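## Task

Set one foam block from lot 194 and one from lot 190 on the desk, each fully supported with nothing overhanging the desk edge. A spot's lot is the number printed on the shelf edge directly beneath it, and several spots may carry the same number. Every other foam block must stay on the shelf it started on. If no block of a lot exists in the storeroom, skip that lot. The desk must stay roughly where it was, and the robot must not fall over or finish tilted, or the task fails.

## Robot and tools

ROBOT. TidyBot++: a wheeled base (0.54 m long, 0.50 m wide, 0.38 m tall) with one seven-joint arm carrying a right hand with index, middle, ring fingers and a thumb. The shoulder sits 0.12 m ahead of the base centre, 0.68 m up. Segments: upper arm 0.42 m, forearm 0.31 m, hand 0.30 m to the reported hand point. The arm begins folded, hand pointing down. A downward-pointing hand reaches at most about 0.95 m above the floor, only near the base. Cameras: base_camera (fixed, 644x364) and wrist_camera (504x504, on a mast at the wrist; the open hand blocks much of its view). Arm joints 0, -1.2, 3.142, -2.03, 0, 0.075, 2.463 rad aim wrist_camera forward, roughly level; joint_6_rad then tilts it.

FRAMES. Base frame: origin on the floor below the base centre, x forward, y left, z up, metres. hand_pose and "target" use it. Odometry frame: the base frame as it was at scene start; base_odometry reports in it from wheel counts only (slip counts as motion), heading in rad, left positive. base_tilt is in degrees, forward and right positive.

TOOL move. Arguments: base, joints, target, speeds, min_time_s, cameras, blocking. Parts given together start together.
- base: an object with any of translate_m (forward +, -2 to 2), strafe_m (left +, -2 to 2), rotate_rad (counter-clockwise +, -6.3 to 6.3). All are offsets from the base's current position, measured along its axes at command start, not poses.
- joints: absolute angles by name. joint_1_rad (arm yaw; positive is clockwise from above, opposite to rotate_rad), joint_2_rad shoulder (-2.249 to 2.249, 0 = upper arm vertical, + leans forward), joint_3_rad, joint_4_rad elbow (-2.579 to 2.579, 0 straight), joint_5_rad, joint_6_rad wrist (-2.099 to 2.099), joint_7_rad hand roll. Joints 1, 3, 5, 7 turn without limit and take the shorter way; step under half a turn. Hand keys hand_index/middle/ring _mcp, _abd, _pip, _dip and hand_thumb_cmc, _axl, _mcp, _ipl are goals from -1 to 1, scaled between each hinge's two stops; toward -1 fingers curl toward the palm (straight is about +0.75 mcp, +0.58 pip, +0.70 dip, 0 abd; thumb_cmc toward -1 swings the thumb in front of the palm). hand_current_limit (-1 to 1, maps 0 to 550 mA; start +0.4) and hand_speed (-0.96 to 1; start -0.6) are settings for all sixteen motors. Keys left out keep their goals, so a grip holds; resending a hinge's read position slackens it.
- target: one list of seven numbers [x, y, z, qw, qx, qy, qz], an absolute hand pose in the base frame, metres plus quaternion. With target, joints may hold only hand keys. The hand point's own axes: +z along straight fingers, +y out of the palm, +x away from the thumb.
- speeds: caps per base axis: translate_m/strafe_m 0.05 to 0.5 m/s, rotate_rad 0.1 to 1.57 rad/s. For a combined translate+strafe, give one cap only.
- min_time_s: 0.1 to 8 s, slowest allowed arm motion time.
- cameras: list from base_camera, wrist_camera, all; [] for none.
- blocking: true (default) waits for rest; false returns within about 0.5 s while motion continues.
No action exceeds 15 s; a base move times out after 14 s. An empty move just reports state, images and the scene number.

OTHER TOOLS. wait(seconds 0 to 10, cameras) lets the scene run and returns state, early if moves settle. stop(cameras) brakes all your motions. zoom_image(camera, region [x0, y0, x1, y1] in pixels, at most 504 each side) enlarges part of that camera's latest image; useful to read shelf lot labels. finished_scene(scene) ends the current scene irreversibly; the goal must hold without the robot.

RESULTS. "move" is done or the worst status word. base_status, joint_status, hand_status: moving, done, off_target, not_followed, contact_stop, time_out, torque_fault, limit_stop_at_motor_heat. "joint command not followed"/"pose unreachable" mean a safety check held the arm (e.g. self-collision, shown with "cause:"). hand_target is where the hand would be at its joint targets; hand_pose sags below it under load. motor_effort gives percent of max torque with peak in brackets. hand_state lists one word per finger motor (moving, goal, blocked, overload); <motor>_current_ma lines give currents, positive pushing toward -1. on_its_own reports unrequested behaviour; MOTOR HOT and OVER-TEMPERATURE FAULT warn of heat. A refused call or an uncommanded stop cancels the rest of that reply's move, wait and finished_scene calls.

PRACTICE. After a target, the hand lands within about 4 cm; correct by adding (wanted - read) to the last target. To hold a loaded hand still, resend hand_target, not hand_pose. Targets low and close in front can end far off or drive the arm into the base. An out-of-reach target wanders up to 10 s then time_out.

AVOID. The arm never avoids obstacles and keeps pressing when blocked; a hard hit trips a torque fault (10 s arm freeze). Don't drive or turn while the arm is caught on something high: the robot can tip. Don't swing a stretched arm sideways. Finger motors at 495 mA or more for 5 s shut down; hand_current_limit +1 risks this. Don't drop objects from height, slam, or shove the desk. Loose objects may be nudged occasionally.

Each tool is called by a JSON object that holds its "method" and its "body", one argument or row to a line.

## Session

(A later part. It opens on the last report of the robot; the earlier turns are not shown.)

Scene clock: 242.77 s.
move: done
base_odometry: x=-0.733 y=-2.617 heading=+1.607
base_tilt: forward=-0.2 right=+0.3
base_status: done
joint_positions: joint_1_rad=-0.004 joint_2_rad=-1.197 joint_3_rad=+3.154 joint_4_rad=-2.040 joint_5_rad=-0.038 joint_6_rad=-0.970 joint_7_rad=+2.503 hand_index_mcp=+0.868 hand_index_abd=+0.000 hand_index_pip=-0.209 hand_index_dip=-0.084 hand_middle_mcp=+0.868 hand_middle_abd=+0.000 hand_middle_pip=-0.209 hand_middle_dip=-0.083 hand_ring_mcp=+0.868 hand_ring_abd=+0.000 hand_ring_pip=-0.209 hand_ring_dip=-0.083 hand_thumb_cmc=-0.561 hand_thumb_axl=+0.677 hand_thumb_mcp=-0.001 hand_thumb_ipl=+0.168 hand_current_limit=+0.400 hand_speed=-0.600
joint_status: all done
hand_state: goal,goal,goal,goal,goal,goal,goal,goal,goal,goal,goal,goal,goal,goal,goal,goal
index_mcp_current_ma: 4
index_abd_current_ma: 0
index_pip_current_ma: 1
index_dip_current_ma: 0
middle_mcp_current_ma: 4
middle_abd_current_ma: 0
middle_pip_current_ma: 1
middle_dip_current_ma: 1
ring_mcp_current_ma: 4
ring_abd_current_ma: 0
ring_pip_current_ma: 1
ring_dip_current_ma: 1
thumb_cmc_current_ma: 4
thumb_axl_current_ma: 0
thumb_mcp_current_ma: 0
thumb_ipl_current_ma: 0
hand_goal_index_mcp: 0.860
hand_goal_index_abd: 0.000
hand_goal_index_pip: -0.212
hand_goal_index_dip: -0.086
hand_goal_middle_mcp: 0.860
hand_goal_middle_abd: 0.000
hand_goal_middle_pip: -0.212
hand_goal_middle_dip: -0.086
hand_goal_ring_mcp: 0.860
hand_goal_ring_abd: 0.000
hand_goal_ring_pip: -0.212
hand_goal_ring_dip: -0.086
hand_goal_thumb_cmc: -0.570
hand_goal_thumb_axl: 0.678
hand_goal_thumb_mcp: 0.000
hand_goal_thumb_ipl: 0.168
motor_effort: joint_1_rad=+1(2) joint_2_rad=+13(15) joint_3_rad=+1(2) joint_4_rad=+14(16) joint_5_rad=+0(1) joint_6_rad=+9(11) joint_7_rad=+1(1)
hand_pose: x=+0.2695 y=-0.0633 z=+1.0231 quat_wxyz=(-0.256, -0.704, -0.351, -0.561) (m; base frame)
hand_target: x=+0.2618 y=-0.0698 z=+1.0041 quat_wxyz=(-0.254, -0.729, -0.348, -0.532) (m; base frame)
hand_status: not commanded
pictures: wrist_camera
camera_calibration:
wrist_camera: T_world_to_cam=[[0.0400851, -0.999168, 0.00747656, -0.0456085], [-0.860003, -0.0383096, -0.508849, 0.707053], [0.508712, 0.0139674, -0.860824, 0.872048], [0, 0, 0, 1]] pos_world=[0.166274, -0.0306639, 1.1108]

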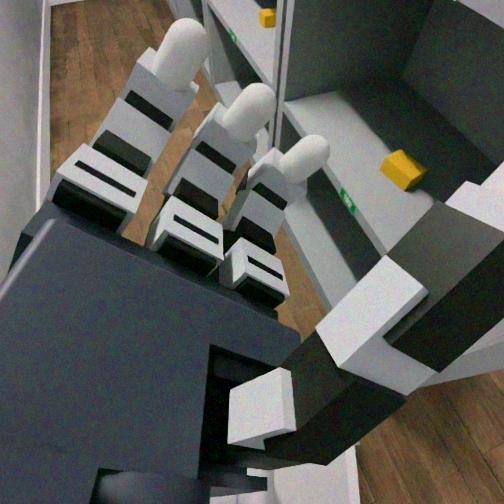

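{"method": "move", "body": {
  "base": {"translate_m": 0.785, "strafe_m": 0.325},
  "cameras": ["wrist_camera"]
}}

{"method": "zoom_image", "body": {
  "camera": "wrist_camera",
  "region": [200, 0, 504, 300]
}}

{"method": "move", "body": {
  "joints": {"joint_6_rad": -0.6},
  "cameras": ["wrist_camera"]
}}

{"method": "zoom_image", "body": {
  "camera": "wrist_camera",
  "region": [200, 0, 504, 300]
}}

Scene clock: 252.27 s.
move: done
base_odometry: x=-1.086 y=-1.844 heading=+1.606
base_tilt: forward=-0.2 right=+0.3
base_status: done
joint_positions: joint_1_rad=-0.004 joint_2_rad=-1.198 joint_3_rad=+3.154 joint_4_rad=-2.040 joint_5_rad=-0.037 joint_6_rad=-0.970 joint_7_rad=+2.503 hand_index_mcp=+0.868 hand_index_abd=+0.000 hand_index_pip=-0.209 hand_index_dip=-0.084 hand_middle_mcp=+0.868 hand_middle_abd=+0.000 hand_middle_pip=-0.209 hand_middle_dip=-0.083 hand_ring_mcp=+0.868 hand_ring_abd=+0.000 hand_ring_pip=-0.209 hand_ring_dip=-0.083 hand_thumb_cmc=-0.561 hand_thumb_axl=+0.677 hand_thumb_mcp=-0.001 hand_thumb_ipl=+0.168 hand_current_limit=+0.400 hand_speed=-0.600
joint_status: not commanded
hand_state: goal,goal,goal,goal,goal,goal,goal,goal,goal,goal,goal,goal,goal,goal,goal,goal
index_mcp_current_ma: 4
index_abd_current_ma: 0
index_pip_current_ma: 1
index_dip_current_ma: 0
middle_mcp_current_ma: 4
middle_abd_current_ma: 0
middle_pip_current_ma: 1
middle_dip_current_ma: 1
ring_mcp_current_ma: 4
ring_abd_current_ma: 0
ring_pip_current_ma: 1
ring_dip_current_ma: 1
thumb_cmc_current_ma: 4
thumb_axl_current_ma: 0
thumb_mcp_current_ma: 0
thumb_ipl_current_ma: 0
hand_goal_index_mcp: 0.860
hand_goal_index_abd: 0.000
hand_goal_index_pip: -0.212
hand_goal_index_dip: -0.086
hand_goal_middle_mcp: 0.860
hand_goal_middle_abd: 0.000
hand_goal_middle_pip: -0.212
hand_goal_middle_dip: -0.086
hand_goal_ring_mcp: 0.860
hand_goal_ring_abd: 0.000
hand_goal_ring_pip: -0.212
hand_goal_ring_dip: -0.086
hand_goal_thumb_cmc: -0.570
hand_goal_thumb_axl: 0.678
hand_goal_thumb_mcp: 0.000
hand_goal_thumb_ipl: 0.168
motor_effort: joint_1_rad=+1(2) joint_2_rad=+14(16) joint_3_rad=+1(2) joint_4_rad=+14(15) joint_5_rad=+0(1) joint_6_rad=+8(9) joint_7_rad=+0(1)
hand_pose: x=+0.2692 y=-0.0636 z=+1.0233 quat_wxyz=(-0.257, -0.704, -0.351, -0.561) (m; base frame)
hand_target: x=+0.2618 y=-0.0698 z=+1.0041 quat_wxyz=(-0.254, -0.729, -0.348, -0.532) (m; base frame)
hand_status: not commanded
pictures: wrist_camera
camera_calibration:
wrist_camera: T_world_to_cam=[[0.0393481, -0.999191, 0.00835369, -0.0465452], [-0.859621, -0.0381116, -0.509509, 0.707431], [0.509415, 0.0128672, -0.860425, 0.871747], [0, 0, 0, 1]] pos_world=[0.165873, -0.0307631, 1.1109]

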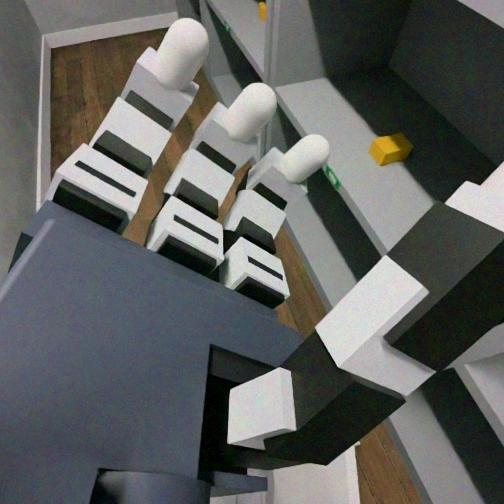

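Scaled by 1.658 from the camera's 504x504 image, which has a finer 720x720 frame.

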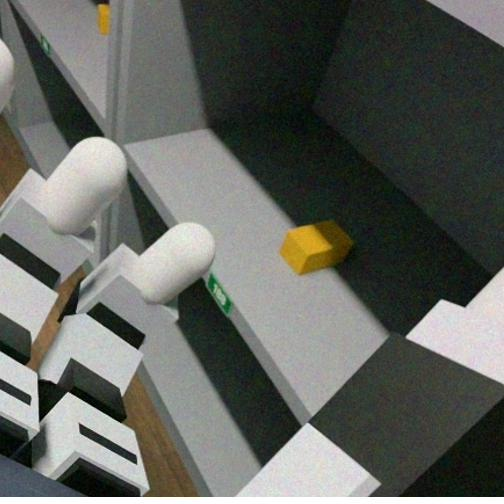

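Scene clock: 253.10 s.
move: done
base_odometry: x=-1.086 y=-1.844 heading=+1.606
base_tilt: forward=-0.2 right=+0.3
base_status: not commanded
joint_positions: joint_1_rad=-0.004 joint_2_rad=-1.198 joint_3_rad=+3.154 joint_4_rad=-2.040 joint_5_rad=-0.037 joint_6_rad=-0.667 joint_7_rad=+2.503 hand_index_mcp=+0.868 hand_index_abd=+0.000 hand_index_pip=-0.209 hand_index_dip=-0.084 hand_middle_mcp=+0.868 hand_middle_abd=+0.000 hand_middle_pip=-0.209 hand_middle_dip=-0.083 hand_ring_mcp=+0.868 hand_ring_abd=+0.000 hand_ring_pip=-0.209 hand_ring_dip=-0.083 hand_thumb_cmc=-0.561 hand_thumb_axl=+0.677 hand_thumb_mcp=-0.001 hand_thumb_ipl=+0.168 hand_current_limit=+0.400 hand_speed=-0.600
joint_status: all done
hand_state: goal,goal,goal,goal,goal,goal,goal,goal,goal,goal,goal,goal,goal,goal,goal,goal
index_mcp_current_ma: 4
index_abd_current_ma: 0
index_pip_current_ma: 1
index_dip_current_ma: 0
middle_mcp_current_ma: 4
middle_abd_current_ma: 0
middle_pip_current_ma: 1
middle_dip_current_ma: 1
ring_mcp_current_ma: 4
ring_abd_current_ma: 0
ring_pip_current_ma: 1
ring_dip_current_ma: 1
thumb_cmc_current_ma: 4
thumb_axl_current_ma: 0
thumb_mcp_current_ma: 0
thumb_ipl_current_ma: 0
hand_goal_index_mcp: 0.860
hand_goal_index_abd: 0.000
hand_goal_index_pip: -0.212
hand_goal_index_dip: -0.086
hand_goal_middle_mcp: 0.860
hand_goal_middle_abd: 0.000
hand_goal_middle_pip: -0.212
hand_goal_middle_dip: -0.086
hand_goal_ring_mcp: 0.860
hand_goal_ring_abd: 0.000
hand_goal_ring_pip: -0.212
hand_goal_ring_dip: -0.086
hand_goal_thumb_cmc: -0.570
hand_goal_thumb_axl: 0.678
hand_goal_thumb_mcp: 0.000
hand_goal_thumb_ipl: 0.168
motor_effort: joint_1_rad=+0(1) joint_2_rad=+13(14) joint_3_rad=+1(1) joint_4_rad=+13(16) joint_5_rad=+0(1) joint_6_rad=+9(12) joint_7_rad=+1(1)
hand_pose: x=+0.2609 y=-0.0675 z=+1.1153 quat_wxyz=(-0.307, -0.614, -0.302, -0.661) (m; base frame)
hand_target: x=+0.2500 y=-0.0699 z=+1.1401 quat_wxyz=(-0.326, -0.592, -0.283, -0.681) (m; base frame)
hand_status: not commanded
pictures: wrist_camera
camera_calibration:
wrist_camera: T_world_to_cam=[[0.0243335, -0.999645, 0.0108096, -0.0497302], [-0.668909, -0.0243164, -0.742947, 0.958641], [0.742946, 0.0108479, -0.669263, 0.680926], [0, 0, 0, 1]] pos_world=[0.136562, -0.0337884, 1.16848]

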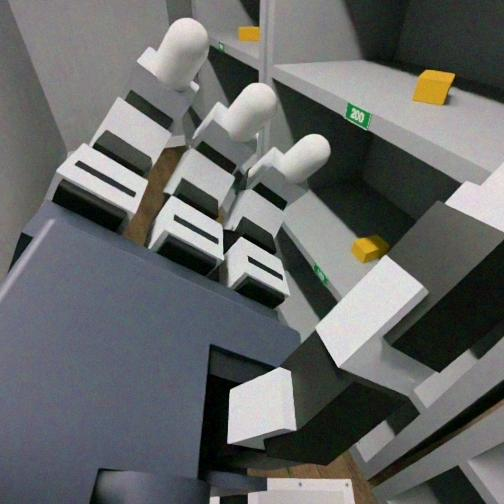

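Scaled by 1.658 from the camera's 504x504 image, which has a finer 720x720 frame.

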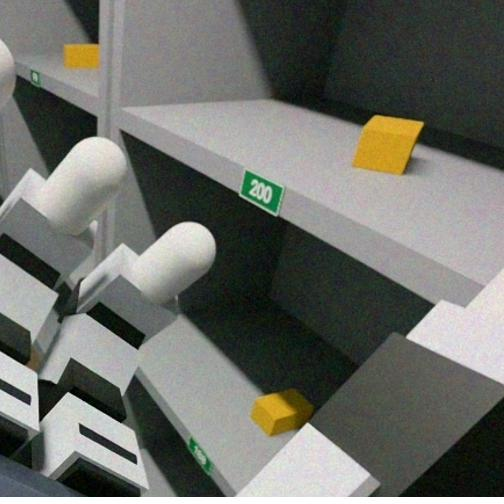

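{"method": "zoom_image", "body": {
  "camera": "wrist_camera",
  "region": [300, 250, 350, 300]
}}

{"method": "move", "body": {
  "joints": {"joint_6_rad": -0.9},
  "base": {"rotate_rad": 0.15},
  "cameras": ["wrist_camera"]
}}

{"method": "zoom_image", "body": {
  "camera": "wrist_camera",
  "region": [310, 130, 400, 220]
}}

Scaled by 10.080 from the camera's 504x504 image, which has a finer 720x720 frame.

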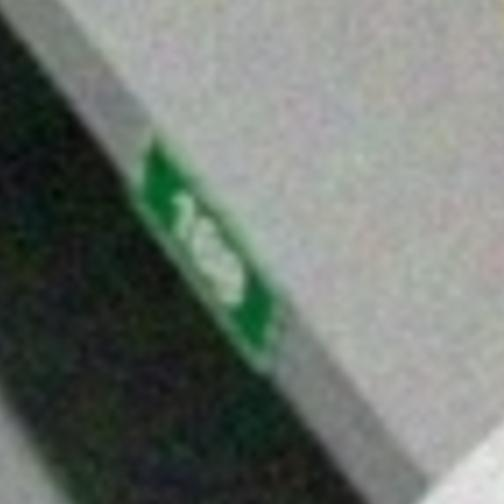

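Scene clock: 260.37 s.
move: done
base_odometry: x=-1.086 y=-1.844 heading=+1.756
base_tilt: forward=-0.2 right=+0.3
base_status: done
joint_positions: joint_1_rad=-0.004 joint_2_rad=-1.198 joint_3_rad=+3.154 joint_4_rad=-2.040 joint_5_rad=-0.037 joint_6_rad=-0.870 joint_7_rad=+2.503 hand_index_mcp=+0.868 hand_index_abd=+0.000 hand_index_pip=-0.209 hand_index_dip=-0.084 hand_middle_mcp=+0.868 hand_middle_abd=+0.000 hand_middle_pip=-0.209 hand_middle_dip=-0.083 hand_ring_mcp=+0.868 hand_ring_abd=+0.000 hand_ring_pip=-0.209 hand_ring_dip=-0.083 hand_thumb_cmc=-0.561 hand_thumb_axl=+0.677 hand_thumb_mcp=-0.001 hand_thumb_ipl=+0.168 hand_current_limit=+0.400 hand_speed=-0.600
joint_status: all done
hand_state: goal,goal,goal,goal,goal,goal,goal,goal,goal,goal,goal,goal,goal,goal,goal,goal
index_mcp_current_ma: 4
index_abd_current_ma: 0
index_pip_current_ma: 1
index_dip_current_ma: 0
middle_mcp_current_ma: 4
middle_abd_current_ma: 0
middle_pip_current_ma: 1
middle_dip_current_ma: 1
ring_mcp_current_ma: 4
ring_abd_current_ma: 0
ring_pip_current_ma: 1
ring_dip_current_ma: 1
thumb_cmc_current_ma: 4
thumb_axl_current_ma: 0
thumb_mcp_current_ma: 0
thumb_ipl_current_ma: 0
hand_goal_index_mcp: 0.860
hand_goal_index_abd: 0.000
hand_goal_index_pip: -0.212
hand_goal_index_dip: -0.086
hand_goal_middle_mcp: 0.860
hand_goal_middle_abd: 0.000
hand_goal_middle_pip: -0.212
hand_goal_middle_dip: -0.086
hand_goal_ring_mcp: 0.860
hand_goal_ring_abd: 0.000
hand_goal_ring_pip: -0.212
hand_goal_ring_dip: -0.086
hand_goal_thumb_cmc: -0.570
hand_goal_thumb_axl: 0.678
hand_goal_thumb_mcp: 0.000
hand_goal_thumb_ipl: 0.168
motor_effort: joint_1_rad=+0(2) joint_2_rad=+14(14) joint_3_rad=+1(2) joint_4_rad=+14(16) joint_5_rad=-1(1) joint_6_rad=+9(11) joint_7_rad=+0(1)
hand_pose: x=+0.2695 y=-0.0648 z=+1.0539 quat_wxyz=(-0.274, -0.676, -0.336, -0.596) (m; base frame)
hand_target: x=+0.2647 y=-0.0698 z=+1.0499 quat_wxyz=(-0.280, -0.687, -0.328, -0.585) (m; base frame)
hand_status: not commanded
pictures: wrist_camera
camera_calibration:
wrist_camera: T_world_to_cam=[[0.034456, -0.999357, 0.00989484, -0.0482883], [-0.804691, -0.0336131, -0.592741, 0.796481], [0.592693, 0.0124612, -0.805332, 0.817462], [0, 0, 0, 1]] pos_world=[0.158081, -0.0316716, 1.13091]

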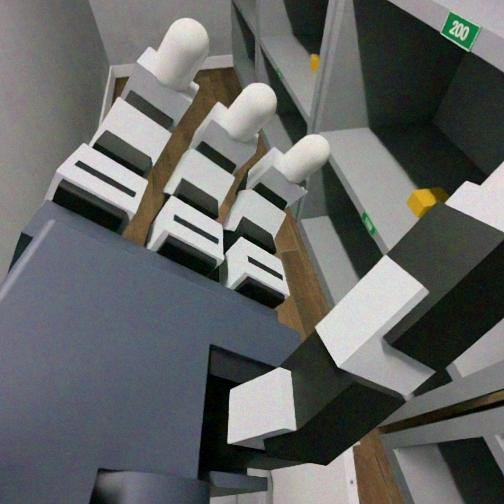

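Scaled by 5.600 from the camera's 504x504 image, which has a finer 720x720 frame.

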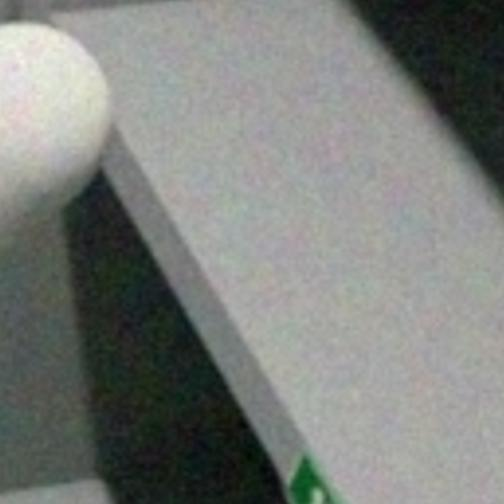

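{"method": "zoom_image", "body": {
  "camera": "wrist_camera",
  "region": [350, 200, 390, 240]
}}

{"method": "move", "body": {
  "base": {"rotate_rad": -0.45},
  "joints": {"joint_6_rad": -0.95},
  "cameras": ["wrist_camera"]
}}

{"method": "zoom_image", "body": {
  "camera": "wrist_camera",
  "region": [250, 100, 400, 250]
}}

Scaled by 12.600 from the camera's 504x504 image, which has a finer 720x720 frame.

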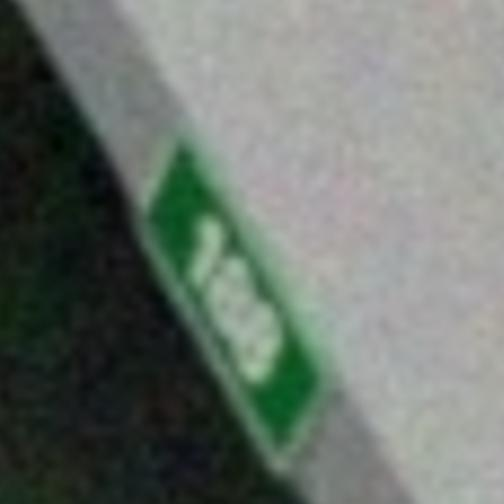

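Scene clock: 270.93 s.
move: done
base_odometry: x=-1.086 y=-1.844 heading=+1.307
base_tilt: forward=-0.2 right=+0.3
base_status: done
joint_positions: joint_1_rad=-0.004 joint_2_rad=-1.198 joint_3_rad=+3.154 joint_4_rad=-2.040 joint_5_rad=-0.037 joint_6_rad=-0.900 joint_7_rad=+2.503 hand_index_mcp=+0.868 hand_index_abd=+0.000 hand_index_pip=-0.209 hand_index_dip=-0.084 hand_middle_mcp=+0.868 hand_middle_abd=+0.000 hand_middle_pip=-0.209 hand_middle_dip=-0.083 hand_ring_mcp=+0.868 hand_ring_abd=+0.000 hand_ring_pip=-0.209 hand_ring_dip=-0.083 hand_thumb_cmc=-0.561 hand_thumb_axl=+0.677 hand_thumb_mcp=-0.001 hand_thumb_ipl=+0.168 hand_current_limit=+0.400 hand_speed=-0.600
joint_status: all done
hand_state: goal,goal,goal,goal,goal,goal,goal,goal,goal,goal,goal,goal,goal,goal,goal,goal
index_mcp_current_ma: 4
index_abd_current_ma: 0
index_pip_current_ma: 1
index_dip_current_ma: 0
middle_mcp_current_ma: 4
middle_abd_current_ma: 0
middle_pip_current_ma: 1
middle_dip_current_ma: 1
ring_mcp_current_ma: 4
ring_abd_current_ma: 0
ring_pip_current_ma: 1
ring_dip_current_ma: 1
thumb_cmc_current_ma: 4
thumb_axl_current_ma: 0
thumb_mcp_current_ma: 0
thumb_ipl_current_ma: 0
hand_goal_index_mcp: 0.860
hand_goal_index_abd: 0.000
hand_goal_index_pip: -0.212
hand_goal_index_dip: -0.086
hand_goal_middle_mcp: 0.860
hand_goal_middle_abd: 0.000
hand_goal_middle_pip: -0.212
hand_goal_middle_dip: -0.086
hand_goal_ring_mcp: 0.860
hand_goal_ring_abd: 0.000
hand_goal_ring_pip: -0.212
hand_goal_ring_dip: -0.086
hand_goal_thumb_cmc: -0.570
hand_goal_thumb_axl: 0.678
hand_goal_thumb_mcp: 0.000
hand_goal_thumb_ipl: 0.168
motor_effort: joint_1_rad=+0(2) joint_2_rad=+13(15) joint_3_rad=+1(2) joint_4_rad=+14(15) joint_5_rad=+0(1) joint_6_rad=+9(10) joint_7_rad=+0(1)
hand_pose: x=+0.2697 y=-0.0644 z=+1.0447 quat_wxyz=(-0.269, -0.685, -0.341, -0.585) (m; base frame)
hand_target: x=+0.2645 y=-0.0698 z=+1.0346 quat_wxyz=(-0.271, -0.701, -0.335, -0.568) (m; base frame)
hand_status: not commanded
pictures: wrist_camera
camera_calibration:
wrist_camera: T_world_to_cam=[[0.0358361, -0.99931, 0.00972702, -0.0480466], [-0.822177, -0.0350142, -0.568154, 0.77014], [0.568103, 0.0123631, -0.822865, 0.834836], [0, 0, 0, 1]] pos_world=[0.160641, -0.0313687, 1.12498]

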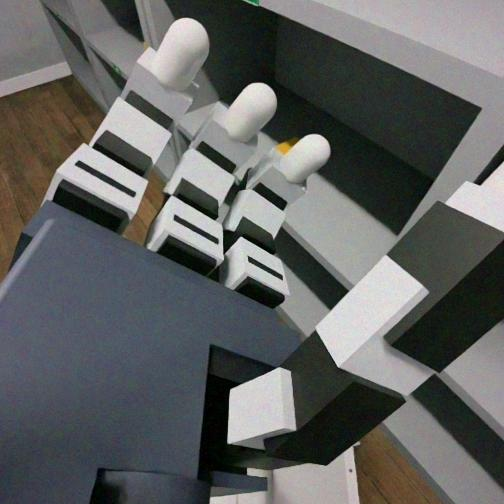

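Scaled by 3.360 from the camera's 504x504 image, which has a finer 720x720 frame.

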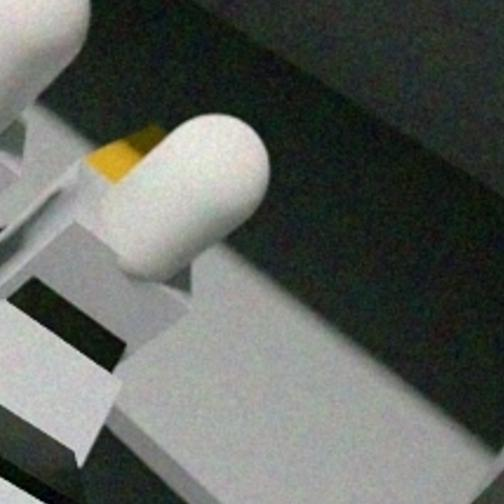

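{"method": "move", "body": {
  "base": {"rotate_rad": 0.38},
  "joints": {"joint_6_rad": -1.0},
  "cameras": ["wrist_camera"]
}}

{"method": "zoom_image", "body": {
  "camera": "wrist_camera",
  "region": [320, 140, 390, 210]
}}

Scene clock: 278.47 s.
move: done
base_odometry: x=-1.086 y=-1.844 heading=+1.686
base_tilt: forward=-0.2 right=+0.3
base_status: done
joint_positions: joint_1_rad=-0.004 joint_2_rad=-1.198 joint_3_rad=+3.154 joint_4_rad=-2.040 joint_5_rad=-0.037 joint_6_rad=-0.939 joint_7_rad=+2.503 hand_index_mcp=+0.868 hand_index_abd=+0.000 hand_index_pip=-0.209 hand_index_dip=-0.084 hand_middle_mcp=+0.868 hand_middle_abd=+0.000 hand_middle_pip=-0.209 hand_middle_dip=-0.083 hand_ring_mcp=+0.868 hand_ring_abd=+0.000 hand_ring_pip=-0.209 hand_ring_dip=-0.083 hand_thumb_cmc=-0.561 hand_thumb_axl=+0.677 hand_thumb_mcp=-0.001 hand_thumb_ipl=+0.168 hand_current_limit=+0.400 hand_speed=-0.600
joint_status: all done
hand_state: goal,goal,goal,goal,goal,goal,goal,goal,goal,goal,goal,goal,goal,goal,goal,goal
index_mcp_current_ma: 4
index_abd_current_ma: 0
index_pip_current_ma: 1
index_dip_current_ma: 0
middle_mcp_current_ma: 4
middle_abd_current_ma: 0
middle_pip_current_ma: 1
middle_dip_current_ma: 1
ring_mcp_current_ma: 4
ring_abd_current_ma: 0
ring_pip_current_ma: 1
ring_dip_current_ma: 1
thumb_cmc_current_ma: 4
thumb_axl_current_ma: 0
thumb_mcp_current_ma: 0
thumb_ipl_current_ma: 0
hand_goal_index_mcp: 0.860
hand_goal_index_abd: 0.000
hand_goal_index_pip: -0.212
hand_goal_index_dip: -0.086
hand_goal_middle_mcp: 0.860
hand_goal_middle_abd: 0.000
hand_goal_middle_pip: -0.212
hand_goal_middle_dip: -0.086
hand_goal_ring_mcp: 0.860
hand_goal_ring_abd: 0.000
hand_goal_ring_pip: -0.212
hand_goal_ring_dip: -0.086
hand_goal_thumb_cmc: -0.570
hand_goal_thumb_axl: 0.678
hand_goal_thumb_mcp: 0.000
hand_goal_thumb_ipl: 0.168
motor_effort: joint_1_rad=+1(2) joint_2_rad=+13(14) joint_3_rad=+1(2) joint_4_rad=+13(14) joint_5_rad=+0(1) joint_6_rad=+9(10) joint_7_rad=+0(1)
hand_pose: x=+0.2696 y=-0.0640 z=+1.0328 quat_wxyz=(-0.262, -0.696, -0.346, -0.572) (m; base frame)
hand_target: x=+0.2635 y=-0.0698 z=+1.0193 quat_wxyz=(-0.263, -0.715, -0.342, -0.550) (m; base frame)
hand_status: not commanded
pictures: wrist_camera
camera_calibration:
wrist_camera: T_world_to_cam=[[0.037621, -0.999249, 0.00924186, -0.0475228], [-0.843486, -0.036713, -0.535895, 0.73559], [0.535832, 0.0123655, -0.844234, 0.855925], [0, 0, 0, 1]] pos_world=[0.163615, -0.0310654, 1.11724]

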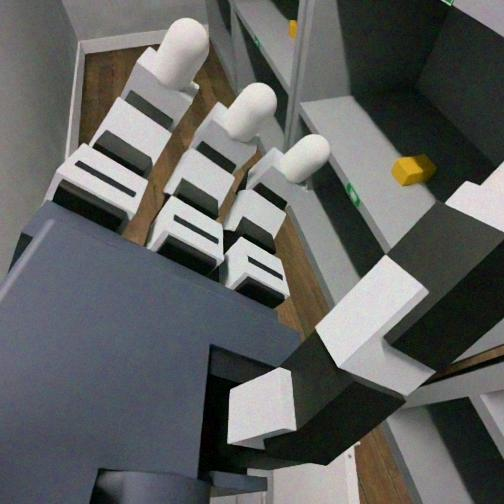

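Scaled by 7.200 from the camera's 504x504 image, which has a finer 720x720 frame.

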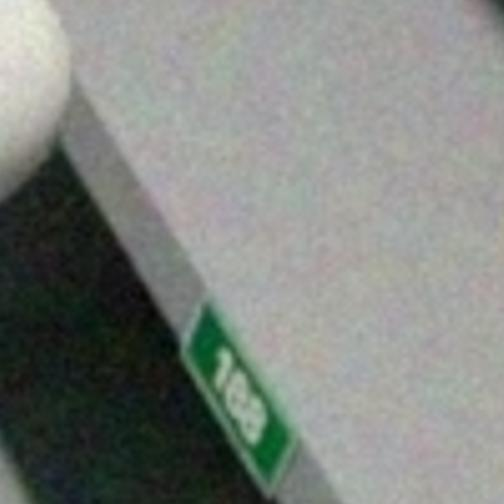

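{"method": "zoom_image", "body": {
  "camera": "wrist_camera",
  "region": [338, 178, 368, 208]
}}

{"method": "move", "body": {
  "base": {"translate_m": 0.785, "strafe_m": 0.27},
  "cameras": ["wrist_camera", "base_camera"]
}}

{"method": "zoom_image", "body": {
  "camera": "wrist_camera",
  "region": [300, 100, 420, 220]
}}

{"method": "move", "body": {
  "joints": {"joint_6_rad": -0.6},
  "cameras": ["wrist_camera"]
}}

{"method": "zoom_image", "body": {
  "camera": "wrist_camera",
  "region": [200, 0, 504, 300]
}}

Scaled by 16.800 from the camera's 504x504 image, which has a finer 720x720 frame.

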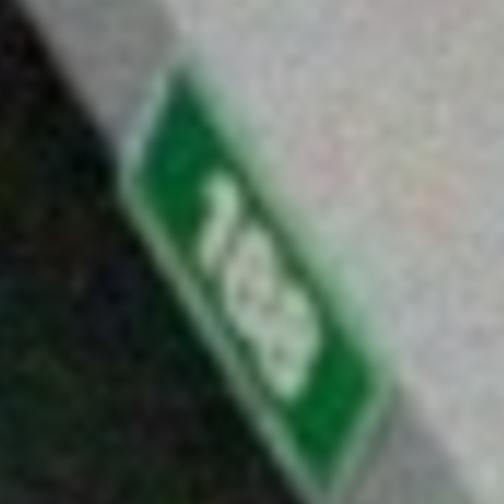

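Scene clock: 289.63 s.
move: done
base_odometry: x=-1.444 y=-1.095 heading=+1.686
base_tilt: forward=-0.2 right=+0.3
base_status: done
joint_positions: joint_1_rad=-0.004 joint_2_rad=-1.198 joint_3_rad=+3.154 joint_4_rad=-2.040 joint_5_rad=-0.036 joint_6_rad=-0.939 joint_7_rad=+2.503 hand_index_mcp=+0.868 hand_index_abd=+0.000 hand_index_pip=-0.209 hand_index_dip=-0.084 hand_middle_mcp=+0.868 hand_middle_abd=+0.000 hand_middle_pip=-0.209 hand_middle_dip=-0.083 hand_ring_mcp=+0.868 hand_ring_abd=+0.000 hand_ring_pip=-0.209 hand_ring_dip=-0.083 hand_thumb_cmc=-0.561 hand_thumb_axl=+0.677 hand_thumb_mcp=-0.001 hand_thumb_ipl=+0.168 hand_current_limit=+0.400 hand_speed=-0.600
joint_status: not commanded
hand_state: goal,goal,goal,goal,goal,goal,goal,goal,goal,goal,goal,goal,goal,goal,goal,goal
index_mcp_current_ma: 4
index_abd_current_ma: 0
index_pip_current_ma: 1
index_dip_current_ma: 0
middle_mcp_current_ma: 4
middle_abd_current_ma: 0
middle_pip_current_ma: 1
middle_dip_current_ma: 1
ring_mcp_current_ma: 4
ring_abd_current_ma: 0
ring_pip_current_ma: 1
ring_dip_current_ma: 1
thumb_cmc_current_ma: 4
thumb_axl_current_ma: 0
thumb_mcp_current_ma: 0
thumb_ipl_current_ma: 0
hand_goal_index_mcp: 0.860
hand_goal_index_abd: 0.000
hand_goal_index_pip: -0.212
hand_goal_index_dip: -0.086
hand_goal_middle_mcp: 0.860
hand_goal_middle_abd: 0.000
hand_goal_middle_pip: -0.212
hand_goal_middle_dip: -0.086
hand_goal_ring_mcp: 0.860
hand_goal_ring_abd: 0.000
hand_goal_ring_pip: -0.212
hand_goal_ring_dip: -0.086
hand_goal_thumb_cmc: -0.570
hand_goal_thumb_axl: 0.678
hand_goal_thumb_mcp: 0.000
hand_goal_thumb_ipl: 0.168
motor_effort: joint_1_rad=+1(2) joint_2_rad=+13(16) joint_3_rad=+1(2) joint_4_rad=+14(15) joint_5_rad=+0(1) joint_6_rad=+9(9) joint_7_rad=+0(1)
hand_pose: x=+0.2693 y=-0.0641 z=+1.0329 quat_wxyz=(-0.263, -0.695, -0.346, -0.572) (m; base frame)
hand_target: x=+0.2635 y=-0.0698 z=+1.0193 quat_wxyz=(-0.263, -0.715, -0.342, -0.550) (m; base frame)
hand_status: not commanded
pictures: base_camera, wrist_camera
camera_calibration:
wrist_camera: T_world_to_cam=[[0.0371862, -0.999259, 0.00994199, -0.0482221], [-0.843144, -0.0367137, -0.536433, 0.735882], [0.536401, 0.0115654, -0.843884, 0.855578], [0, 0, 0, 1]] pos_world=[0.163314, -0.0310645, 1.11724]

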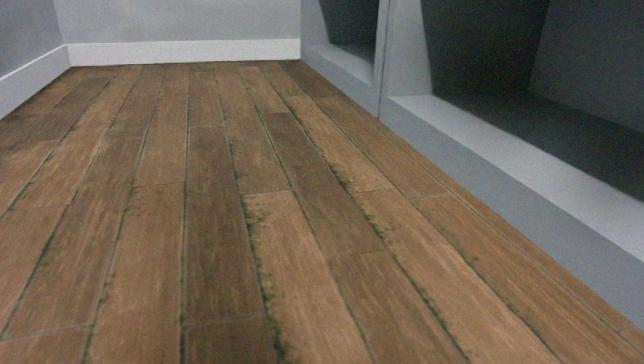

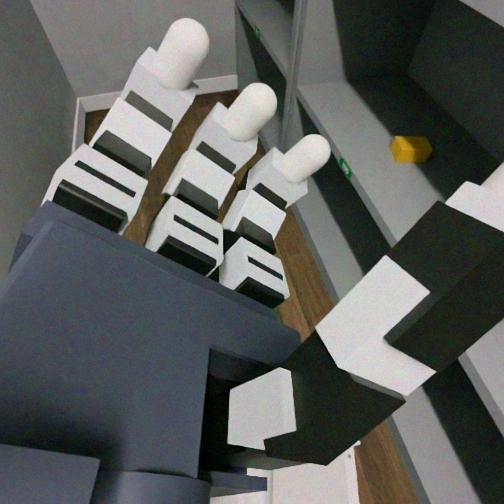

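Scaled by 4.200 from the camera's 504x504 image, which has a finer 720x720 frame.

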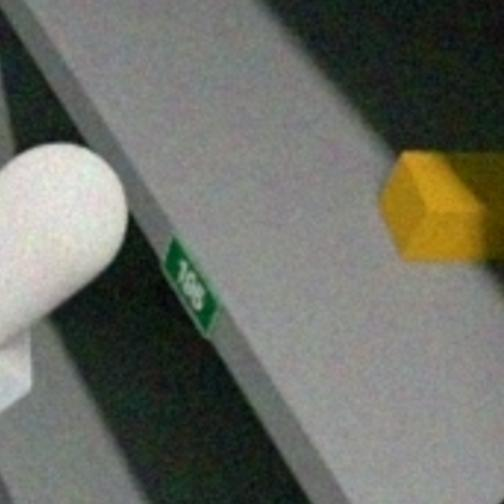

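Scene clock: 290.43 s.
move: done
base_odometry: x=-1.444 y=-1.095 heading=+1.686
base_tilt: forward=-0.2 right=+0.3
base_status: not commanded
joint_positions: joint_1_rad=-0.004 joint_2_rad=-1.198 joint_3_rad=+3.154 joint_4_rad=-2.038 joint_5_rad=-0.036 joint_6_rad=-0.662 joint_7_rad=+2.503 hand_index_mcp=+0.868 hand_index_abd=+0.000 hand_index_pip=-0.209 hand_index_dip=-0.084 hand_middle_mcp=+0.868 hand_middle_abd=+0.000 hand_middle_pip=-0.209 hand_middle_dip=-0.083 hand_ring_mcp=+0.868 hand_ring_abd=+0.000 hand_ring_pip=-0.209 hand_ring_dip=-0.083 hand_thumb_cmc=-0.561 hand_thumb_axl=+0.677 hand_thumb_mcp=-0.001 hand_thumb_ipl=+0.168 hand_current_limit=+0.400 hand_speed=-0.600
joint_status: all done
hand_state: goal,goal,goal,goal,goal,goal,goal,goal,goal,goal,goal,goal,goal,goal,goal,goal
index_mcp_current_ma: 4
index_abd_current_ma: 0
index_pip_current_ma: 1
index_dip_current_ma: 0
middle_mcp_current_ma: 4
middle_abd_current_ma: 0
middle_pip_current_ma: 1
middle_dip_current_ma: 1
ring_mcp_current_ma: 4
ring_abd_current_ma: 0
ring_pip_current_ma: 1
ring_dip_current_ma: 1
thumb_cmc_current_ma: 4
thumb_axl_current_ma: 0
thumb_mcp_current_ma: 0
thumb_ipl_current_ma: 0
hand_goal_index_mcp: 0.860
hand_goal_index_abd: 0.000
hand_goal_index_pip: -0.212
hand_goal_index_dip: -0.086
hand_goal_middle_mcp: 0.860
hand_goal_middle_abd: 0.000
hand_goal_middle_pip: -0.212
hand_goal_middle_dip: -0.086
hand_goal_ring_mcp: 0.860
hand_goal_ring_abd: 0.000
hand_goal_ring_pip: -0.212
hand_goal_ring_dip: -0.086
hand_goal_thumb_cmc: -0.570
hand_goal_thumb_axl: 0.678
hand_goal_thumb_mcp: 0.000
hand_goal_thumb_ipl: 0.168
motor_effort: joint_1_rad=+1(2) joint_2_rad=+14(14) joint_3_rad=+1(1) joint_4_rad=+14(16) joint_5_rad=+0(1) joint_6_rad=+9(11) joint_7_rad=+1(1)
hand_pose: x=+0.2597 y=-0.0676 z=+1.1177 quat_wxyz=(-0.309, -0.612, -0.301, -0.663) (m; base frame)
hand_target: x=+0.2500 y=-0.0699 z=+1.1401 quat_wxyz=(-0.326, -0.592, -0.283, -0.681) (m; base frame)
hand_status: not commanded
pictures: wrist_camera
camera_calibration:
wrist_camera: T_world_to_cam=[[0.0233575, -0.999656, 0.0119134, -0.0507669], [-0.663918, -0.02442, -0.747407, 0.963296], [0.74744, 0.00954808, -0.66426, 0.676692], [0, 0, 0, 1]] pos_world=[0.134948, -0.0336869, 1.17008]

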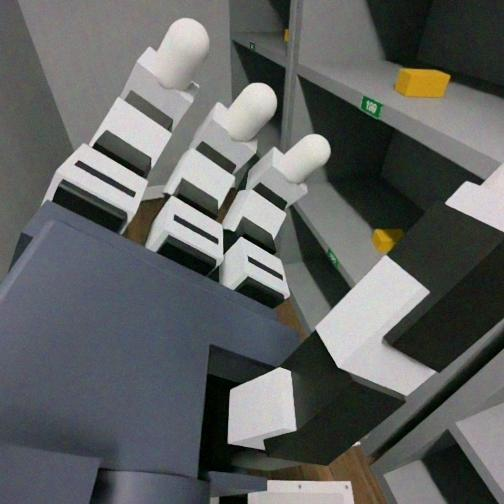

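Scaled by 1.658 from the camera's 504x504 image, which has a finer 720x720 frame.

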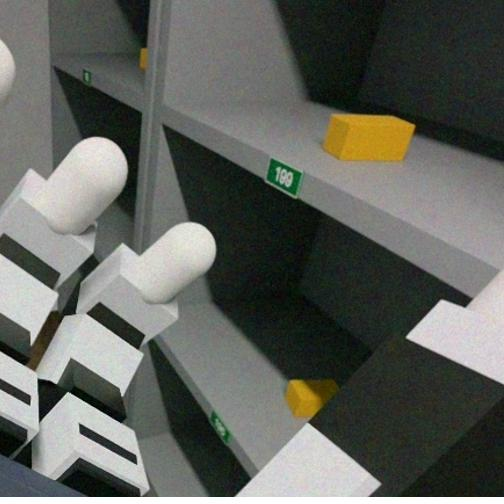

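{"method": "zoom_image", "body": {
  "camera": "wrist_camera",
  "region": [350, 86, 390, 126]
}}

{"method": "move", "body": {
  "base": {"translate_m": 0.2, "strafe_m": 0.07},
  "cameras": ["wrist_camera"]
}}

{"method": "zoom_image", "body": {
  "camera": "wrist_camera",
  "region": [300, 60, 440, 200]
}}

{"method": "move", "body": {
  "joints": {"joint_6_rad": -0.95},
  "cameras": ["wrist_camera"]
}}

{"method": "zoom_image", "body": {
  "camera": "wrist_camera",
  "region": [340, 140, 440, 240]
}}

Scaled by 12.600 from the camera's 504x504 image, which has a finer 720x720 frame.

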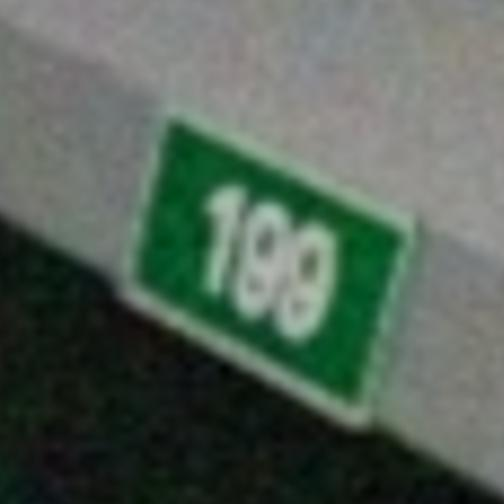

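Scene clock: 301.57 s.
move: done
base_odometry: x=-1.536 y=-0.904 heading=+1.685
base_tilt: forward=-0.2 right=+0.3
base_status: done
joint_positions: joint_1_rad=-0.004 joint_2_rad=-1.197 joint_3_rad=+3.154 joint_4_rad=-2.038 joint_5_rad=-0.036 joint_6_rad=-0.662 joint_7_rad=+2.503 hand_index_mcp=+0.868 hand_index_abd=+0.000 hand_index_pip=-0.209 hand_index_dip=-0.084 hand_middle_mcp=+0.868 hand_middle_abd=+0.000 hand_middle_pip=-0.209 hand_middle_dip=-0.083 hand_ring_mcp=+0.868 hand_ring_abd=+0.000 hand_ring_pip=-0.209 hand_ring_dip=-0.083 hand_thumb_cmc=-0.561 hand_thumb_axl=+0.677 hand_thumb_mcp=-0.001 hand_thumb_ipl=+0.168 hand_current_limit=+0.400 hand_speed=-0.600
joint_status: not commanded
hand_state: goal,goal,goal,goal,goal,goal,goal,goal,goal,goal,goal,goal,goal,goal,goal,goal
index_mcp_current_ma: 4
index_abd_current_ma: 0
index_pip_current_ma: 1
index_dip_current_ma: 0
middle_mcp_current_ma: 4
middle_abd_current_ma: 0
middle_pip_current_ma: 1
middle_dip_current_ma: 1
ring_mcp_current_ma: 4
ring_abd_current_ma: 0
ring_pip_current_ma: 1
ring_dip_current_ma: 1
thumb_cmc_current_ma: 4
thumb_axl_current_ma: 0
thumb_mcp_current_ma: 0
thumb_ipl_current_ma: 0
hand_goal_index_mcp: 0.860
hand_goal_index_abd: 0.000
hand_goal_index_pip: -0.212
hand_goal_index_dip: -0.086
hand_goal_middle_mcp: 0.860
hand_goal_middle_abd: 0.000
hand_goal_middle_pip: -0.212
hand_goal_middle_dip: -0.086
hand_goal_ring_mcp: 0.860
hand_goal_ring_abd: 0.000
hand_goal_ring_pip: -0.212
hand_goal_ring_dip: -0.086
hand_goal_thumb_cmc: -0.570
hand_goal_thumb_axl: 0.678
hand_goal_thumb_mcp: 0.000
hand_goal_thumb_ipl: 0.168
motor_effort: joint_1_rad=+1(2) joint_2_rad=+14(15) joint_3_rad=+1(2) joint_4_rad=+14(15) joint_5_rad=-1(1) joint_6_rad=+9(9) joint_7_rad=+0(1)
hand_pose: x=+0.2602 y=-0.0674 z=+1.1176 quat_wxyz=(-0.309, -0.612, -0.301, -0.662) (m; base frame)
hand_target: x=+0.2500 y=-0.0699 z=+1.1401 quat_wxyz=(-0.326, -0.592, -0.283, -0.681) (m; base frame)
hand_status: not commanded
pictures: wrist_camera
camera_calibration:
wrist_camera: T_world_to_cam=[[0.0234952, -0.99965, 0.0121786, -0.0510055], [-0.664709, -0.0247198, -0.746693, 0.962819], [0.746733, 0.00944853, -0.665057, 0.677273], [0, 0, 0, 1]] pos_world=[0.135451, -0.0335862, 1.16998]

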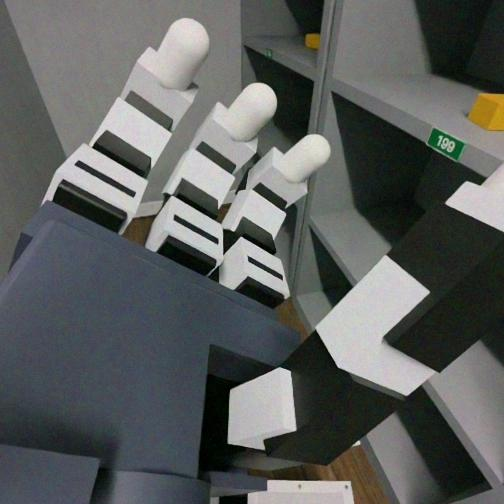

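Scaled by 3.600 from the camera's 504x504 image, which has a finer 720x720 frame.

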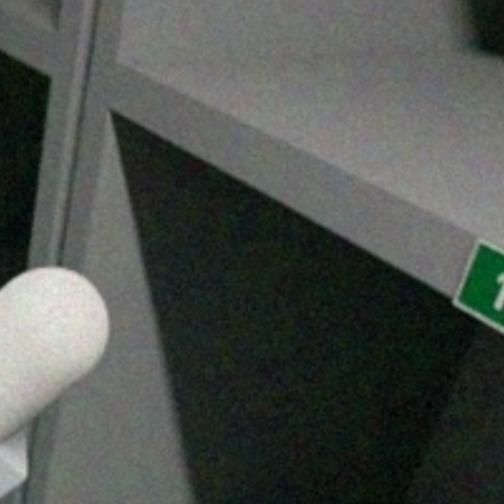

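Scene clock: 302.30 s.
move: done
base_odometry: x=-1.536 y=-0.904 heading=+1.685
base_tilt: forward=-0.2 right=+0.3
base_status: not commanded
joint_positions: joint_1_rad=-0.004 joint_2_rad=-1.197 joint_3_rad=+3.154 joint_4_rad=-2.038 joint_5_rad=-0.036 joint_6_rad=-0.908 joint_7_rad=+2.503 hand_index_mcp=+0.868 hand_index_abd=+0.000 hand_index_pip=-0.209 hand_index_dip=-0.084 hand_middle_mcp=+0.868 hand_middle_abd=+0.000 hand_middle_pip=-0.209 hand_middle_dip=-0.083 hand_ring_mcp=+0.868 hand_ring_abd=+0.000 hand_ring_pip=-0.209 hand_ring_dip=-0.083 hand_thumb_cmc=-0.561 hand_thumb_axl=+0.677 hand_thumb_mcp=-0.001 hand_thumb_ipl=+0.168 hand_current_limit=+0.400 hand_speed=-0.600
joint_status: all done
hand_state: goal,goal,goal,goal,goal,goal,goal,goal,goal,goal,goal,goal,goal,goal,goal,goal
index_mcp_current_ma: 4
index_abd_current_ma: 0
index_pip_current_ma: 1
index_dip_current_ma: 0
middle_mcp_current_ma: 4
middle_abd_current_ma: 0
middle_pip_current_ma: 1
middle_dip_current_ma: 1
ring_mcp_current_ma: 4
ring_abd_current_ma: 0
ring_pip_current_ma: 1
ring_dip_current_ma: 1
thumb_cmc_current_ma: 4
thumb_axl_current_ma: 0
thumb_mcp_current_ma: 0
thumb_ipl_current_ma: 0
hand_goal_index_mcp: 0.860
hand_goal_index_abd: 0.000
hand_goal_index_pip: -0.212
hand_goal_index_dip: -0.086
hand_goal_middle_mcp: 0.860
hand_goal_middle_abd: 0.000
hand_goal_middle_pip: -0.212
hand_goal_middle_dip: -0.086
hand_goal_ring_mcp: 0.860
hand_goal_ring_abd: 0.000
hand_goal_ring_pip: -0.212
hand_goal_ring_dip: -0.086
hand_goal_thumb_cmc: -0.570
hand_goal_thumb_axl: 0.678
hand_goal_thumb_mcp: 0.000
hand_goal_thumb_ipl: 0.168
motor_effort: joint_1_rad=+0(1) joint_2_rad=+14(14) joint_3_rad=+1(1) joint_4_rad=+13(16) joint_5_rad=+0(0) joint_6_rad=+9(11) joint_7_rad=+0(1)
hand_pose: x=+0.2694 y=-0.0644 z=+1.0433 quat_wxyz=(-0.268, -0.687, -0.342, -0.583) (m; base frame)
hand_target: x=+0.2645 y=-0.0698 z=+1.0346 quat_wxyz=(-0.271, -0.701, -0.335, -0.568) (m; base frame)
hand_status: not commanded
pictures: wrist_camera
camera_calibration:
wrist_camera: T_world_to_cam=[[0.0357501, -0.999304, 0.0106049, -0.0489172], [-0.825805, -0.0355161, -0.562836, 0.76445], [0.562822, 0.0113639, -0.8265, 0.838954], [0, 0, 0, 1]] pos_world=[0.160854, -0.0312667, 1.12417]

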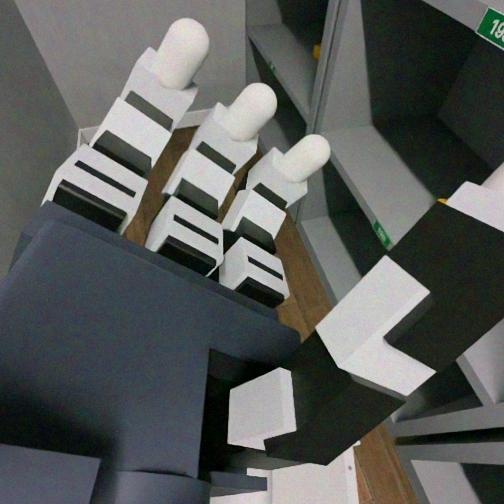

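Scaled by 5.040 from the camera's 504x504 image, which has a finer 720x720 frame.

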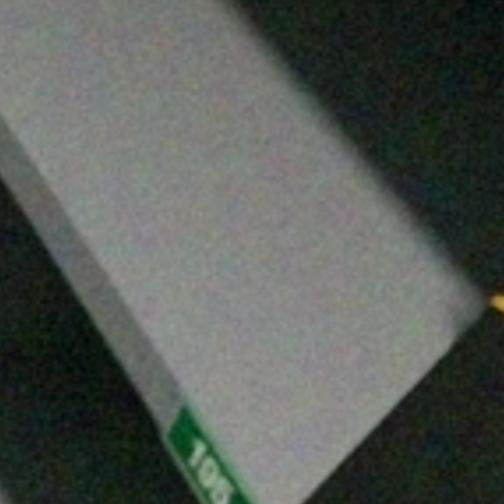

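{"method": "zoom_image", "body": {
  "camera": "wrist_camera",
  "region": [366, 216, 398, 248]
}}

{"method": "move", "body": {
  "base": {"translate_m": 0.55, "strafe_m": 0.19},
  "cameras": ["wrist_camera", "base_camera"]
}}

{"method": "zoom_image", "body": {
  "camera": "wrist_camera",
  "region": [300, 100, 420, 220]
}}

{"method": "move", "body": {
  "joints": {"joint_6_rad": -0.6},
  "cameras": ["wrist_camera"]
}}

{"method": "zoom_image", "body": {
  "camera": "wrist_camera",
  "region": [200, 0, 504, 300]
}}

Scaled by 15.750 from the camera's 504x504 image, which has a finer 720x720 frame.

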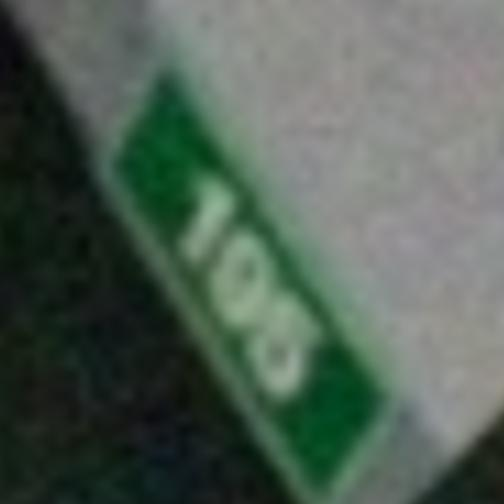

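Scene clock: 315.03 s.
move: done
base_odometry: x=-1.788 y=-0.379 heading=+1.685
base_tilt: forward=-0.2 right=+0.3
base_status: done
joint_positions: joint_1_rad=-0.004 joint_2_rad=-1.197 joint_3_rad=+3.154 joint_4_rad=-2.038 joint_5_rad=-0.036 joint_6_rad=-0.908 joint_7_rad=+2.503 hand_index_mcp=+0.868 hand_index_abd=+0.000 hand_index_pip=-0.209 hand_index_dip=-0.084 hand_middle_mcp=+0.868 hand_middle_abd=+0.000 hand_middle_pip=-0.209 hand_middle_dip=-0.083 hand_ring_mcp=+0.868 hand_ring_abd=+0.000 hand_ring_pip=-0.209 hand_ring_dip=-0.083 hand_thumb_cmc=-0.561 hand_thumb_axl=+0.677 hand_thumb_mcp=-0.001 hand_thumb_ipl=+0.168 hand_current_limit=+0.400 hand_speed=-0.600
joint_status: not commanded
hand_state: goal,goal,goal,goal,goal,goal,goal,goal,goal,goal,goal,goal,goal,goal,goal,goal
index_mcp_current_ma: 4
index_abd_current_ma: 0
index_pip_current_ma: 1
index_dip_current_ma: 0
middle_mcp_current_ma: 4
middle_abd_current_ma: 0
middle_pip_current_ma: 1
middle_dip_current_ma: 1
ring_mcp_current_ma: 4
ring_abd_current_ma: 0
ring_pip_current_ma: 1
ring_dip_current_ma: 1
thumb_cmc_current_ma: 4
thumb_axl_current_ma: 0
thumb_mcp_current_ma: 0
thumb_ipl_current_ma: 0
hand_goal_index_mcp: 0.860
hand_goal_index_abd: 0.000
hand_goal_index_pip: -0.212
hand_goal_index_dip: -0.086
hand_goal_middle_mcp: 0.860
hand_goal_middle_abd: 0.000
hand_goal_middle_pip: -0.212
hand_goal_middle_dip: -0.086
hand_goal_ring_mcp: 0.860
hand_goal_ring_abd: 0.000
hand_goal_ring_pip: -0.212
hand_goal_ring_dip: -0.086
hand_goal_thumb_cmc: -0.570
hand_goal_thumb_axl: 0.678
hand_goal_thumb_mcp: 0.000
hand_goal_thumb_ipl: 0.168
motor_effort: joint_1_rad=+0(2) joint_2_rad=+13(15) joint_3_rad=+1(2) joint_4_rad=+14(15) joint_5_rad=+0(1) joint_6_rad=+9(9) joint_7_rad=+0(1)
hand_pose: x=+0.2695 y=-0.0644 z=+1.0432 quat_wxyz=(-0.268, -0.687, -0.342, -0.583) (m; base frame)
hand_target: x=+0.2645 y=-0.0698 z=+1.0346 quat_wxyz=(-0.271, -0.701, -0.335, -0.568) (m; base frame)
hand_status: not commanded
pictures: base_camera, wrist_camera
camera_calibration:
wrist_camera: T_world_to_cam=[[0.0357497, -0.999305, 0.0106024, -0.048918], [-0.825837, -0.035515, -0.56279, 0.764485], [0.562775, 0.0113637, -0.826532, 0.83894], [0, 0, 0, 1]] pos_world=[0.160954, -0.0312667, 1.12417]

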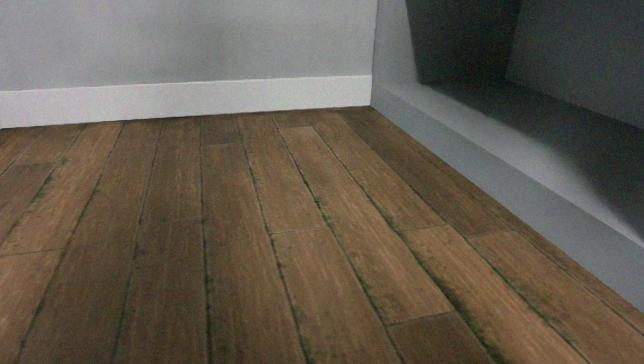

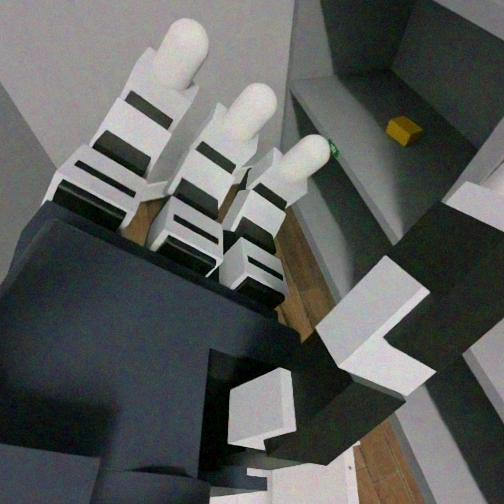

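Scaled by 4.200 from the camera's 504x504 image, which has a finer 720x720 frame.

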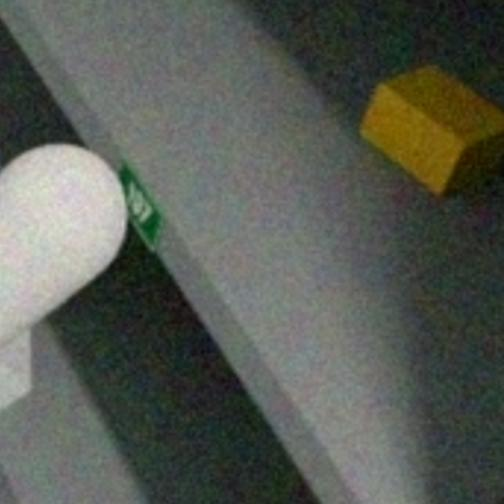

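Scene clock: 315.80 s.
move: done
base_odometry: x=-1.788 y=-0.379 heading=+1.685
base_tilt: forward=-0.2 right=+0.3
base_status: not commanded
joint_positions: joint_1_rad=-0.004 joint_2_rad=-1.197 joint_3_rad=+3.154 joint_4_rad=-2.035 joint_5_rad=-0.036 joint_6_rad=-0.658 joint_7_rad=+2.503 hand_index_mcp=+0.868 hand_index_abd=+0.000 hand_index_pip=-0.209 hand_index_dip=-0.084 hand_middle_mcp=+0.868 hand_middle_abd=+0.000 hand_middle_pip=-0.209 hand_middle_dip=-0.083 hand_ring_mcp=+0.868 hand_ring_abd=+0.000 hand_ring_pip=-0.209 hand_ring_dip=-0.083 hand_thumb_cmc=-0.561 hand_thumb_axl=+0.677 hand_thumb_mcp=-0.001 hand_thumb_ipl=+0.168 hand_current_limit=+0.400 hand_speed=-0.600
joint_status: all done
hand_state: goal,goal,goal,goal,goal,goal,goal,goal,goal,goal,goal,goal,goal,goal,goal,goal
index_mcp_current_ma: 4
index_abd_current_ma: 0
index_pip_current_ma: 1
index_dip_current_ma: 0
middle_mcp_current_ma: 4
middle_abd_current_ma: 0
middle_pip_current_ma: 1
middle_dip_current_ma: 1
ring_mcp_current_ma: 4
ring_abd_current_ma: 0
ring_pip_current_ma: 1
ring_dip_current_ma: 1
thumb_cmc_current_ma: 4
thumb_axl_current_ma: 0
thumb_mcp_current_ma: 0
thumb_ipl_current_ma: 0
hand_goal_index_mcp: 0.860
hand_goal_index_abd: 0.000
hand_goal_index_pip: -0.212
hand_goal_index_dip: -0.086
hand_goal_middle_mcp: 0.860
hand_goal_middle_abd: 0.000
hand_goal_middle_pip: -0.212
hand_goal_middle_dip: -0.086
hand_goal_ring_mcp: 0.860
hand_goal_ring_abd: 0.000
hand_goal_ring_pip: -0.212
hand_goal_ring_dip: -0.086
hand_goal_thumb_cmc: -0.570
hand_goal_thumb_axl: 0.678
hand_goal_thumb_mcp: 0.000
hand_goal_thumb_ipl: 0.168
motor_effort: joint_1_rad=+1(1) joint_2_rad=+14(14) joint_3_rad=+1(1) joint_4_rad=+14(16) joint_5_rad=+0(1) joint_6_rad=+9(11) joint_7_rad=+0(1)
hand_pose: x=+0.2591 y=-0.0675 z=+1.1204 quat_wxyz=(-0.310, -0.610, -0.300, -0.664) (m; base frame)
hand_target: x=+0.2500 y=-0.0699 z=+1.1401 quat_wxyz=(-0.326, -0.592, -0.283, -0.681) (m; base frame)
hand_status: not commanded
pictures: wrist_camera
camera_calibration:
wrist_camera: T_world_to_cam=[[0.0231974, -0.999656, 0.0122644, -0.0510578], [-0.659246, -0.0245183, -0.751528, 0.968315], [0.75157, 0.00934826, -0.659587, 0.672602], [0, 0, 0, 1]] pos_world=[0.134035, -0.0335865, 1.17198]

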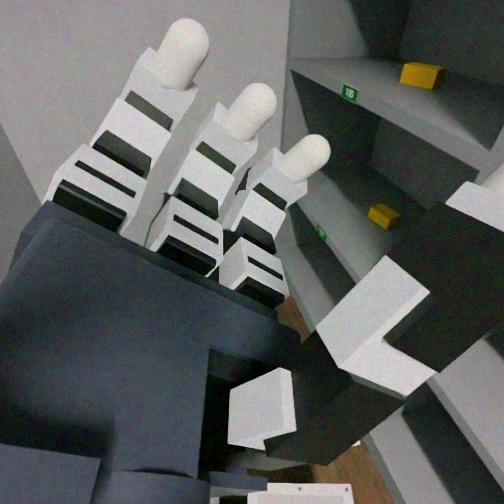

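Scaled by 1.658 from the camera's 504x504 image, which has a finer 720x720 frame.

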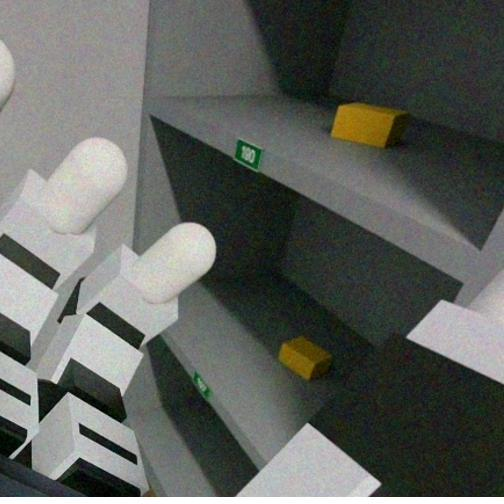

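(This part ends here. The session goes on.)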